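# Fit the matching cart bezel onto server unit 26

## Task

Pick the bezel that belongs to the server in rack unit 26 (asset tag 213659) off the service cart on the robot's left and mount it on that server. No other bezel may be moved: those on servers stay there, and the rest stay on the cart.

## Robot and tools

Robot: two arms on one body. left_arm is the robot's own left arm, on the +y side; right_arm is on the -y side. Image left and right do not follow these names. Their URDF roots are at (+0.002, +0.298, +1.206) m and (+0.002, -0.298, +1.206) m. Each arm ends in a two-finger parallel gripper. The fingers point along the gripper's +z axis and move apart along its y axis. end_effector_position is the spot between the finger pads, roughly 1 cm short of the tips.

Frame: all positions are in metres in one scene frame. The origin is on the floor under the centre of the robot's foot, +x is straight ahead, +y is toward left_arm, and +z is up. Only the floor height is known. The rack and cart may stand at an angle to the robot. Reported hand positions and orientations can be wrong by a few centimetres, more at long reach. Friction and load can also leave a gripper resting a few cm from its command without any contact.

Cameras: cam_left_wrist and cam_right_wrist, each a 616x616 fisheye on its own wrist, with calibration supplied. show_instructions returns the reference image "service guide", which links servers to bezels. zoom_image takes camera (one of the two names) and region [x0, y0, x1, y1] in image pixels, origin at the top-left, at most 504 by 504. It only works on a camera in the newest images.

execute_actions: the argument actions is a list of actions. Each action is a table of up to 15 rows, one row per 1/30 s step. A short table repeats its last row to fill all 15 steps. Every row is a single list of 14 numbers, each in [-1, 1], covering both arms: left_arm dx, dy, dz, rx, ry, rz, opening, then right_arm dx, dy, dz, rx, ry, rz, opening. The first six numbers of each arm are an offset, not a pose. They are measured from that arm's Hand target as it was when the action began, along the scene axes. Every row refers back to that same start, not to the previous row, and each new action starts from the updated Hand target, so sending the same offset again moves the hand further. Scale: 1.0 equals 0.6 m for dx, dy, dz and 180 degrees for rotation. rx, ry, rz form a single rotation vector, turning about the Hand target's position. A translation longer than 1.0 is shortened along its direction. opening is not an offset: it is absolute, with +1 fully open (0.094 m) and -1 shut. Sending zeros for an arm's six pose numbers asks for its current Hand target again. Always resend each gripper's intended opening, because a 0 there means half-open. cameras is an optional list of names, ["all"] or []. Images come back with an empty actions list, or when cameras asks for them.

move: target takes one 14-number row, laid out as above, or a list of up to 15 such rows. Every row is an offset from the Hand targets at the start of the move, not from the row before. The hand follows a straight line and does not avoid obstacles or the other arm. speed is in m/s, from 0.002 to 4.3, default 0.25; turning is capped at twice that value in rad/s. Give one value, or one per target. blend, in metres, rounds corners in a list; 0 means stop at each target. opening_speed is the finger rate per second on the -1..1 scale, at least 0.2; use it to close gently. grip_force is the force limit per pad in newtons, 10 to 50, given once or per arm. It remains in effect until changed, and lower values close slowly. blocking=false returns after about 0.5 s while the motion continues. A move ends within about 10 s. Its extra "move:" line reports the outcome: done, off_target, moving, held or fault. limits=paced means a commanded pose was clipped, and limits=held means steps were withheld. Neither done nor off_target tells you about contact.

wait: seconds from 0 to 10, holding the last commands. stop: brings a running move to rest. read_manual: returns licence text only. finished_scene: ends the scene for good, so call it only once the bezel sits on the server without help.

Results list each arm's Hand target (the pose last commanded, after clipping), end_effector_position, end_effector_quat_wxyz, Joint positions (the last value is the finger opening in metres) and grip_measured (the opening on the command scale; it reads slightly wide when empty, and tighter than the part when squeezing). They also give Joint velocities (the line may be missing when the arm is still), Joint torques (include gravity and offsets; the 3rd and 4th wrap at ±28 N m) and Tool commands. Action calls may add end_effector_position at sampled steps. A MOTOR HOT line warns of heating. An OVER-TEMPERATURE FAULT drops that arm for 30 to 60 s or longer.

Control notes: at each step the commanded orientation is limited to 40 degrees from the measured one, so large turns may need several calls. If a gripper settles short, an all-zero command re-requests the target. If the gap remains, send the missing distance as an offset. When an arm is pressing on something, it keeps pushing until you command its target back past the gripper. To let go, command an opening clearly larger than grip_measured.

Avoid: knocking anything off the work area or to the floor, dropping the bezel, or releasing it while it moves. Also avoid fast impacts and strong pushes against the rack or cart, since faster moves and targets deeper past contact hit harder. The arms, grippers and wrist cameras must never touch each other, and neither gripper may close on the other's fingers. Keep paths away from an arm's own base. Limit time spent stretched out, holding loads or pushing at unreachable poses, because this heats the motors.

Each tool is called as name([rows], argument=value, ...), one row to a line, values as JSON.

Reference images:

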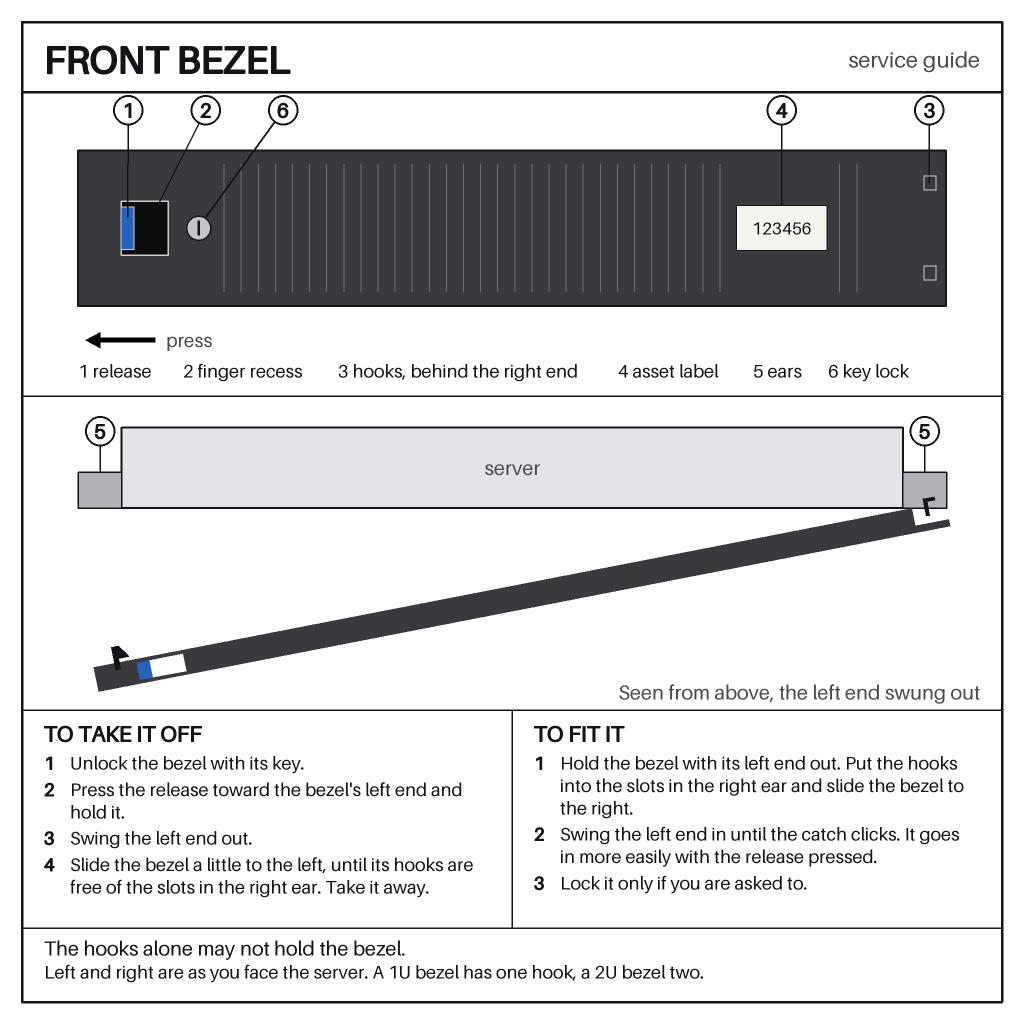

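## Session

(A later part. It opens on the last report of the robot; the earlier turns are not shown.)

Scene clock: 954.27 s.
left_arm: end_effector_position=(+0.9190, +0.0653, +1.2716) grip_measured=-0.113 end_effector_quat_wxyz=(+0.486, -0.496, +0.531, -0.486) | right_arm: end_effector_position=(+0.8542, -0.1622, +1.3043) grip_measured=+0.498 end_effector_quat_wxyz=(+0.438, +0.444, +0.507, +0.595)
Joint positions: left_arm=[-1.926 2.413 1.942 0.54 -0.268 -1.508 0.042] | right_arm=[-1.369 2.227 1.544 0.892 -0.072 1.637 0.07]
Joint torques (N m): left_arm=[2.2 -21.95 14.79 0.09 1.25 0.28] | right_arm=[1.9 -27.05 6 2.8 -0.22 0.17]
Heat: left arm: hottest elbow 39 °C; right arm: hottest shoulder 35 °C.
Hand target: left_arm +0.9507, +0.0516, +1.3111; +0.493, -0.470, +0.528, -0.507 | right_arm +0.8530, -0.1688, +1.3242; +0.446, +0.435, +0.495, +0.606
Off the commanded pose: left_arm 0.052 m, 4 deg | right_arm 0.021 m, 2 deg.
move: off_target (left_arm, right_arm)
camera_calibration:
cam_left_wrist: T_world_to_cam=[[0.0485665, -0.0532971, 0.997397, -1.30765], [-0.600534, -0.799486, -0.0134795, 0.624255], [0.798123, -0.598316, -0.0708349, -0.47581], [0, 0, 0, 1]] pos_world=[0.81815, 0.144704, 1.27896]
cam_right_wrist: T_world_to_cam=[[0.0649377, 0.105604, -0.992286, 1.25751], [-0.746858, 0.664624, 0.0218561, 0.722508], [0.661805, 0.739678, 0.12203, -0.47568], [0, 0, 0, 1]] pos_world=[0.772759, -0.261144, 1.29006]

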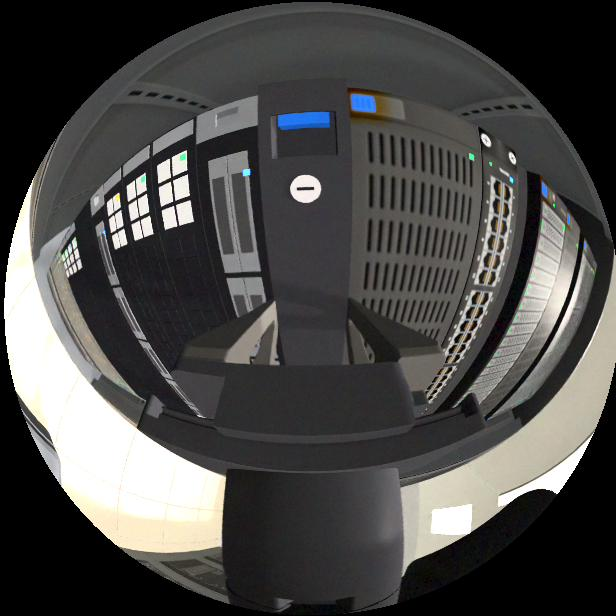

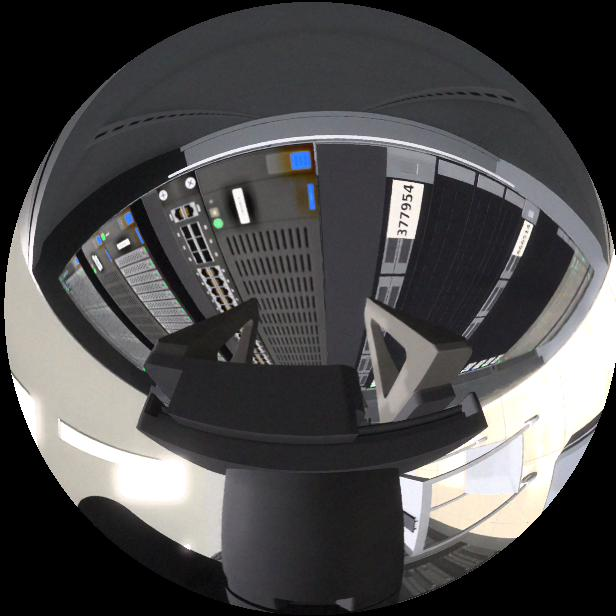

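move(target=[-0.045,0.0,0.0,0,0,0,-0.4,0,0,0,0,0,0,0.5], speed=0.05, cameras=["all"])

zoom_image(camera="cam_left_wrist", region=[200, 60, 400, 260])

Scene clock: 959.83 s.
left_arm: end_effector_position=(+0.9184, +0.0652, +1.2713) grip_measured=-0.113 end_effector_quat_wxyz=(+0.486, -0.495, +0.531, -0.486) | right_arm: end_effector_position=(+0.8542, -0.1622, +1.3043) grip_measured=+0.498 end_effector_quat_wxyz=(+0.438, +0.444, +0.507, +0.595)
Joint positions: left_arm=[-1.926 2.413 1.939 0.543 -0.267 -1.508 0.042] | right_arm=[-1.369 2.227 1.544 0.892 -0.072 1.637 0.07]
Joint torques (N m): left_arm=[1.49 -24.82 8.73 2.13 0.89 0.29] | right_arm=[1.85 -26.87 6.01 2.82 -0.22 0.15]
Heat: left arm: hottest elbow 38 °C; right arm: hottest shoulder 35 °C.
Hand target: left_arm +0.9237, +0.0516, +1.3109; +0.493, -0.470, +0.528, -0.507 | right_arm +0.8530, -0.1688, +1.3242; +0.446, +0.435, +0.495, +0.606
Off the commanded pose: left_arm 0.042 m, 4 deg | right_arm 0.021 m, 2 deg.
move: off_target (left_arm, right_arm)
camera_calibration:
cam_left_wrist: T_world_to_cam=[[0.0477331, -0.053036, 0.997451, -1.30675], [-0.601734, -0.79858, -0.0136657, 0.625044], [0.797269, -0.599548, -0.0700322, -0.475579], [0, 0, 0, 1]] pos_world=[0.81765, 0.144711, 1.27866]
cam_right_wrist: T_world_to_cam=[[0.0649377, 0.105604, -0.992286, 1.25751], [-0.746858, 0.664624, 0.0218561, 0.722508], [0.661805, 0.739678, 0.12203, -0.47568], [0, 0, 0, 1]] pos_world=[0.772759, -0.261144, 1.29006]

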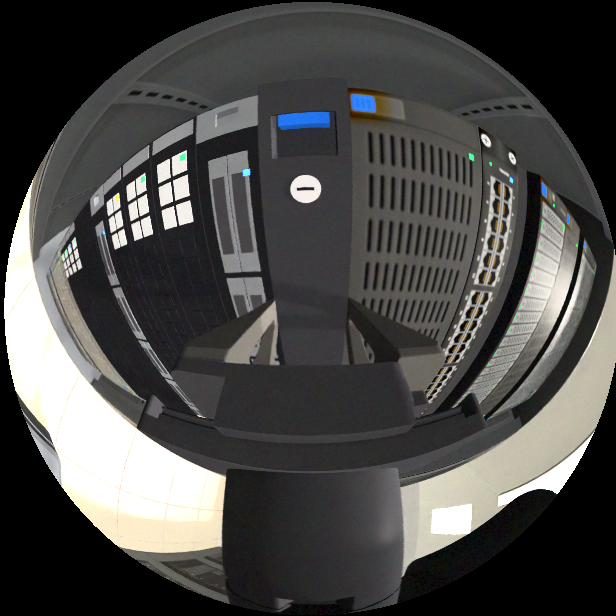

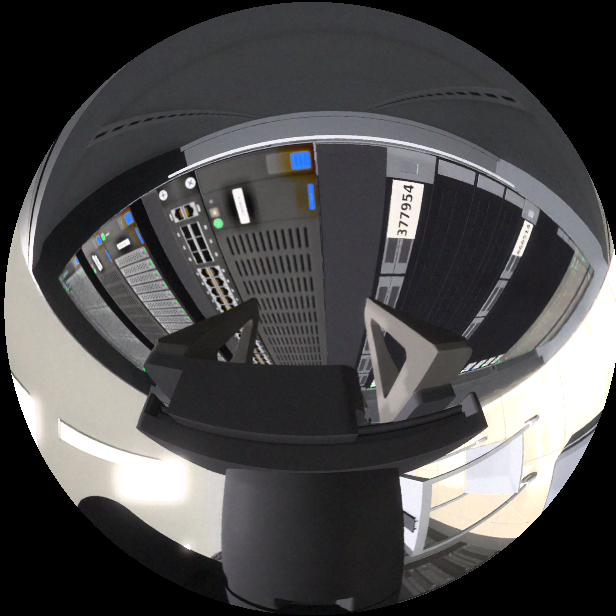

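Scaled by 2.520 from the camera's 616x616 image, which has a finer 880x880 frame.

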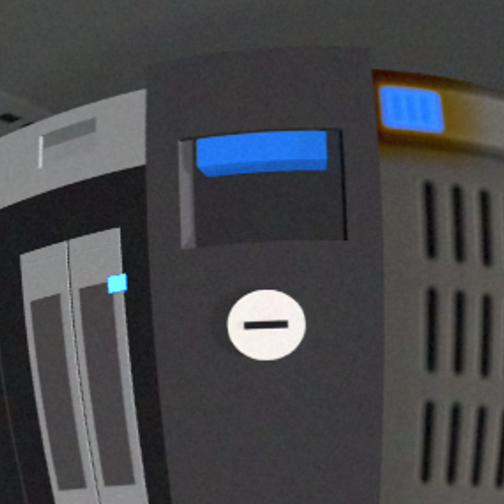

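move(target=[-0.03,0.0,0.0,0,0,0,-0.4,0,0,0,0,0,0,0.5], speed=0.05, cameras=["cam_left_wrist"])

zoom_image(camera="cam_left_wrist", region=[200, 60, 400, 260])

Scene clock: 964.23 s.
left_arm: end_effector_position=(+0.9169, +0.0649, +1.2697) grip_measured=-0.113 end_effector_quat_wxyz=(+0.480, -0.491, +0.536, -0.491) | right_arm: end_effector_position=(+0.8542, -0.1622, +1.3043) grip_measured=+0.498 end_effector_quat_wxyz=(+0.438, +0.444, +0.507, +0.595)
Joint positions: left_arm=[-1.923 2.409 1.928 0.547 -0.244 -1.51 0.042] | right_arm=[-1.369 2.227 1.544 0.892 -0.072 1.637 0.07]
Joint velocities: left_arm=[-0.044 -0.005 -0.002 0.002 0.037 -0.051 -0.001] | right_arm=[within noise]
Joint torques (N m): left_arm=[0.73 -26.64 4.97 3.47 0.06 0.3] | right_arm=[1.85 -26.99 5.96 2.74 -0.22 0.16]
Heat: left arm: hottest elbow 38 °C; right arm: hottest shoulder 35 °C.
Hand target: left_arm +0.9057, +0.0515, +1.3110; +0.493, -0.470, +0.528, -0.507 | right_arm +0.8530, -0.1688, +1.3242; +0.446, +0.435, +0.495, +0.606
Off the commanded pose: left_arm 0.045 m, 3 deg | right_arm 0.021 m, 2 deg.
move: off_target (left_arm, right_arm)
camera_calibration:
cam_left_wrist: T_world_to_cam=[[0.0486523, -0.0523464, 0.997443, -1.30592], [-0.617229, -0.786704, -0.0111801, 0.634186], [0.785278, -0.615107, -0.0705847, -0.461961], [0, 0, 0, 1]] pos_world=[0.817742, 0.146401, 1.27707]
Images, in order (width x height): cam_left_wrist 616x616.

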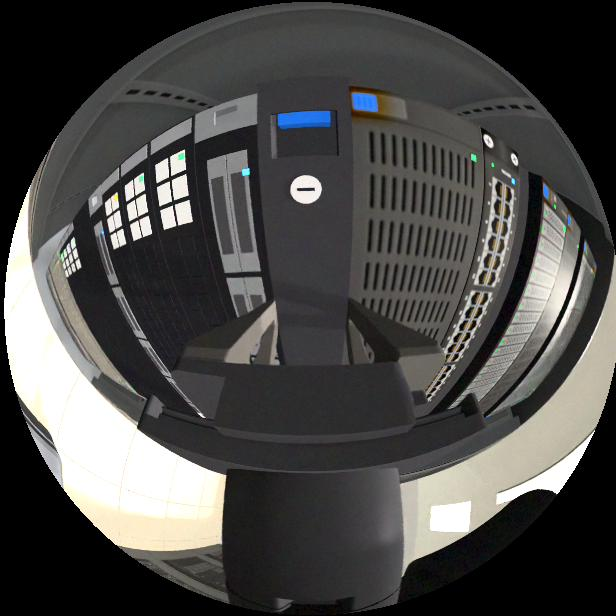

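Scaled by 2.520 from the camera's 616x616 image, which has a finer 880x880 frame.

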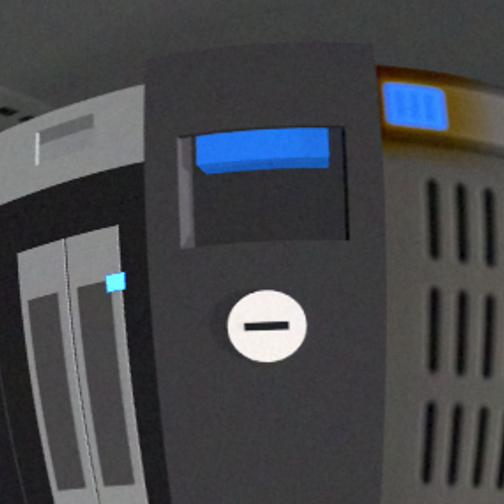

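move(target=[-0.025,0.0,0.0,0,0,0,-0.4,0,0,0,0,0,0,0.5], speed=0.05, cameras=["all"])

zoom_image(camera="cam_left_wrist", region=[200, 60, 400, 260])

Scene clock: 969.33 s.
left_arm: end_effector_position=(+0.8893, +0.0580, +1.2650) grip_measured=-0.398 end_effector_quat_wxyz=(+0.475, -0.489, +0.544, -0.489) | right_arm: end_effector_position=(+0.8542, -0.1622, +1.3043) grip_measured=+0.498 end_effector_quat_wxyz=(+0.438, +0.444, +0.507, +0.595)
Joint positions: left_arm=[-1.939 2.354 1.806 0.598 -0.248 -1.505 0.028] | right_arm=[-1.369 2.227 1.544 0.892 -0.072 1.637 0.07]
Joint torques (N m): left_arm=[1.49 -24.88 7.24 3.17 -0.17 0.26] | right_arm=[1.9 -27.05 5.96 2.76 -0.2 0.17]
Heat: left arm: hottest elbow 37 °C; right arm: hottest shoulder 35 °C.
Hand target: left_arm +0.8907, +0.0517, +1.3111; +0.493, -0.470, +0.528, -0.507 | right_arm +0.8530, -0.1688, +1.3242; +0.446, +0.435, +0.495, +0.606
Off the commanded pose: left_arm 0.047 m, 4 deg | right_arm 0.021 m, 2 deg.
move: off_target (left_arm, right_arm)
camera_calibration:
cam_left_wrist: T_world_to_cam=[[0.0626682, -0.06064, 0.99619, -1.31053], [-0.627571, -0.778519, -0.00791081, 0.616286], [0.776033, -0.624684, -0.0868443, -0.415497], [0, 0, 0, 1]] pos_world=[0.791331, 0.140765, 1.27433]
cam_right_wrist: T_world_to_cam=[[0.0649377, 0.105604, -0.992286, 1.25751], [-0.746858, 0.664624, 0.0218561, 0.722508], [0.661805, 0.739678, 0.12203, -0.47568], [0, 0, 0, 1]] pos_world=[0.772759, -0.261144, 1.29006]

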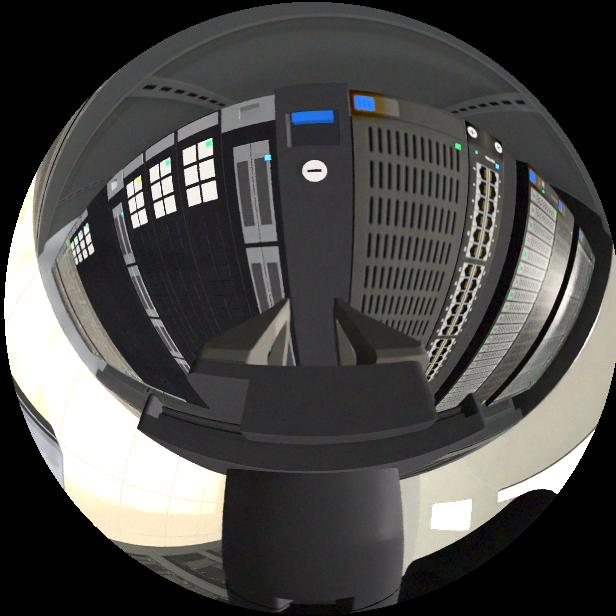

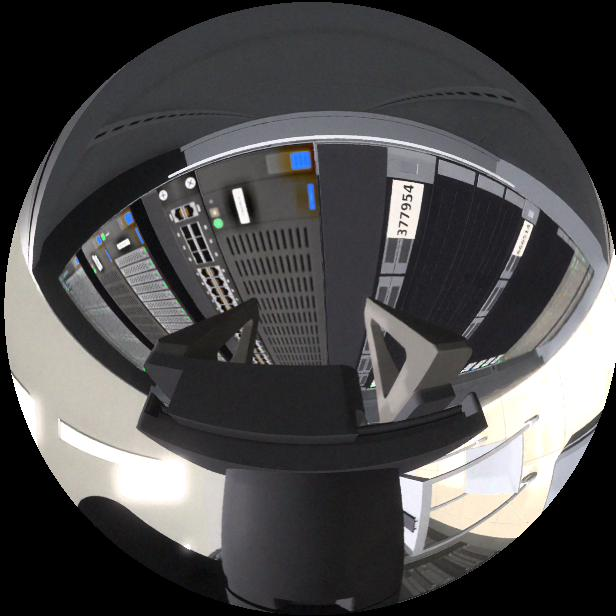

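Scaled by 2.520 from the camera's 616x616 image, which has a finer 880x880 frame.

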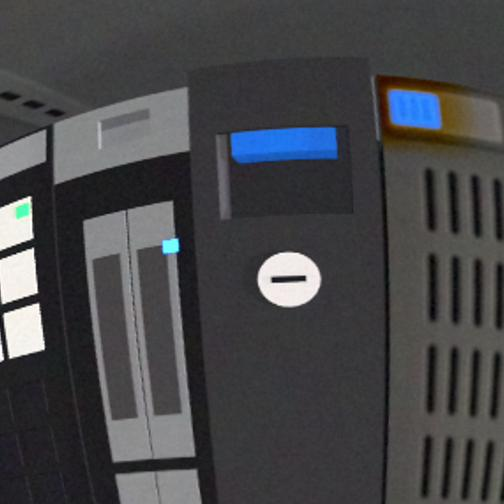

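move(target=[-0.18,0,0,0,0,0,-0.4,-0.1,0,0,0,0,0,0.5], speed=0.1, cameras=["all"])

zoom_image(camera="cam_left_wrist", region=[200, 100, 400, 300])

zoom_image(camera="cam_right_wrist", region=[250, 100, 430, 280])

Scene clock: 977.17 s.
left_arm: end_effector_position=(+0.7825, +0.0597, +1.2734) grip_measured=-0.398 end_effector_quat_wxyz=(+0.478, -0.488, +0.543, -0.489) | right_arm: end_effector_position=(+0.7958, -0.1716, +1.3024) grip_measured=+0.498 end_effector_quat_wxyz=(+0.439, +0.446, +0.507, +0.593)
Joint positions: left_arm=[-1.99 2.15 1.386 0.822 -0.3 -1.497 0.028] | right_arm=[-1.369 2.128 1.322 1.012 -0.067 1.637 0.07]
Joint torques (N m): left_arm=[1.26 -21.36 6.08 3.17 -0.17 0.27] | right_arm=[3.02 -24.88 5.27 2.82 0.14 0.13]
Heat: left arm: hottest elbow 36 °C; right arm: hottest shoulder 35 °C.
Hand target: left_arm +0.7827, +0.0516, +1.3109; +0.493, -0.470, +0.528, -0.507 | right_arm +0.7930, -0.1688, +1.3241; +0.446, +0.435, +0.495, +0.606
Off the commanded pose: left_arm 0.039 m, 4 deg | right_arm 0.022 m, 2 deg.
move: off_target (left_arm, right_arm)
camera_calibration:
cam_left_wrist: T_world_to_cam=[[0.0560045, -0.0631671, 0.99643, -1.30717], [-0.626057, -0.779647, -0.0142369, 0.557523], [0.777764, -0.623025, -0.08321, -0.336974], [0, 0, 0, 1]] pos_world=[0.684335, 0.142158, 1.2824]
cam_right_wrist: T_world_to_cam=[[0.0614007, 0.105131, -0.992561, 1.26346], [-0.743797, 0.667948, 0.0247365, 0.679663], [0.66558, 0.736745, 0.119209, -0.429691], [0, 0, 0, 1]] pos_world=[0.713947, -0.270236, 1.28847]

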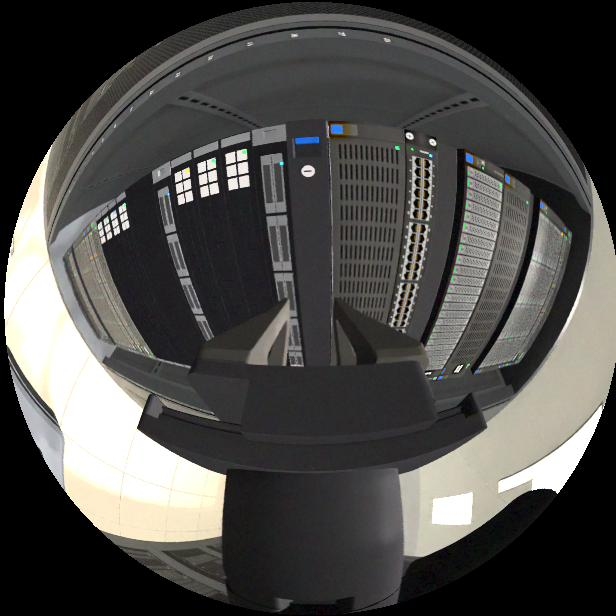

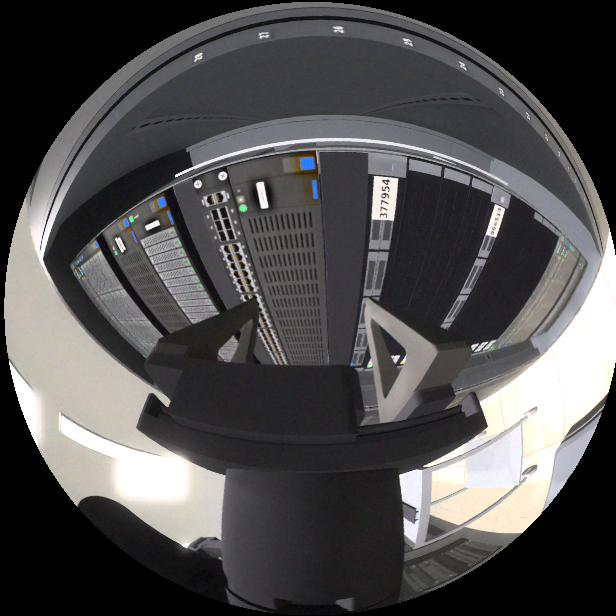

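Scaled by 2.520 from the camera's 616x616 image, which has a finer 880x880 frame.

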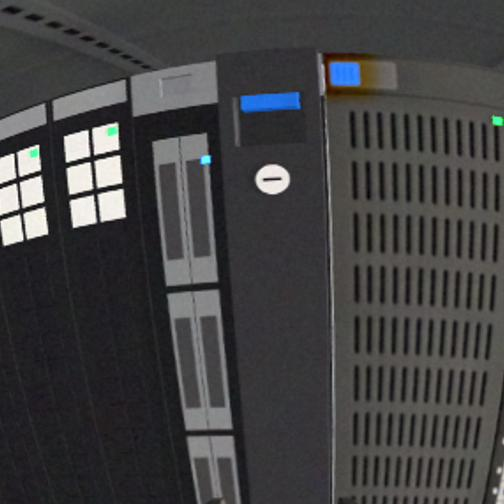

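Scaled by 2.800 from the camera's 616x616 image, which has a finer 880x880 frame.

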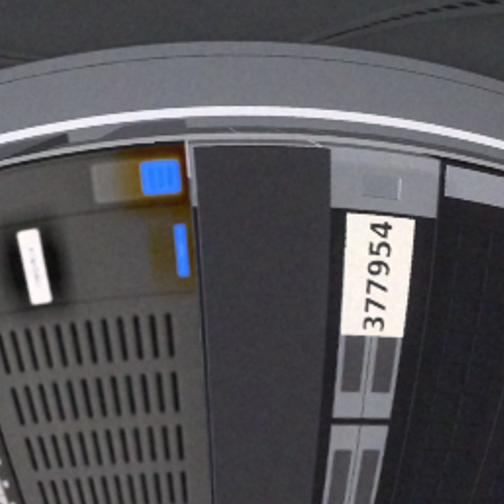

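finished_scene()

The scene is finished: the task was done.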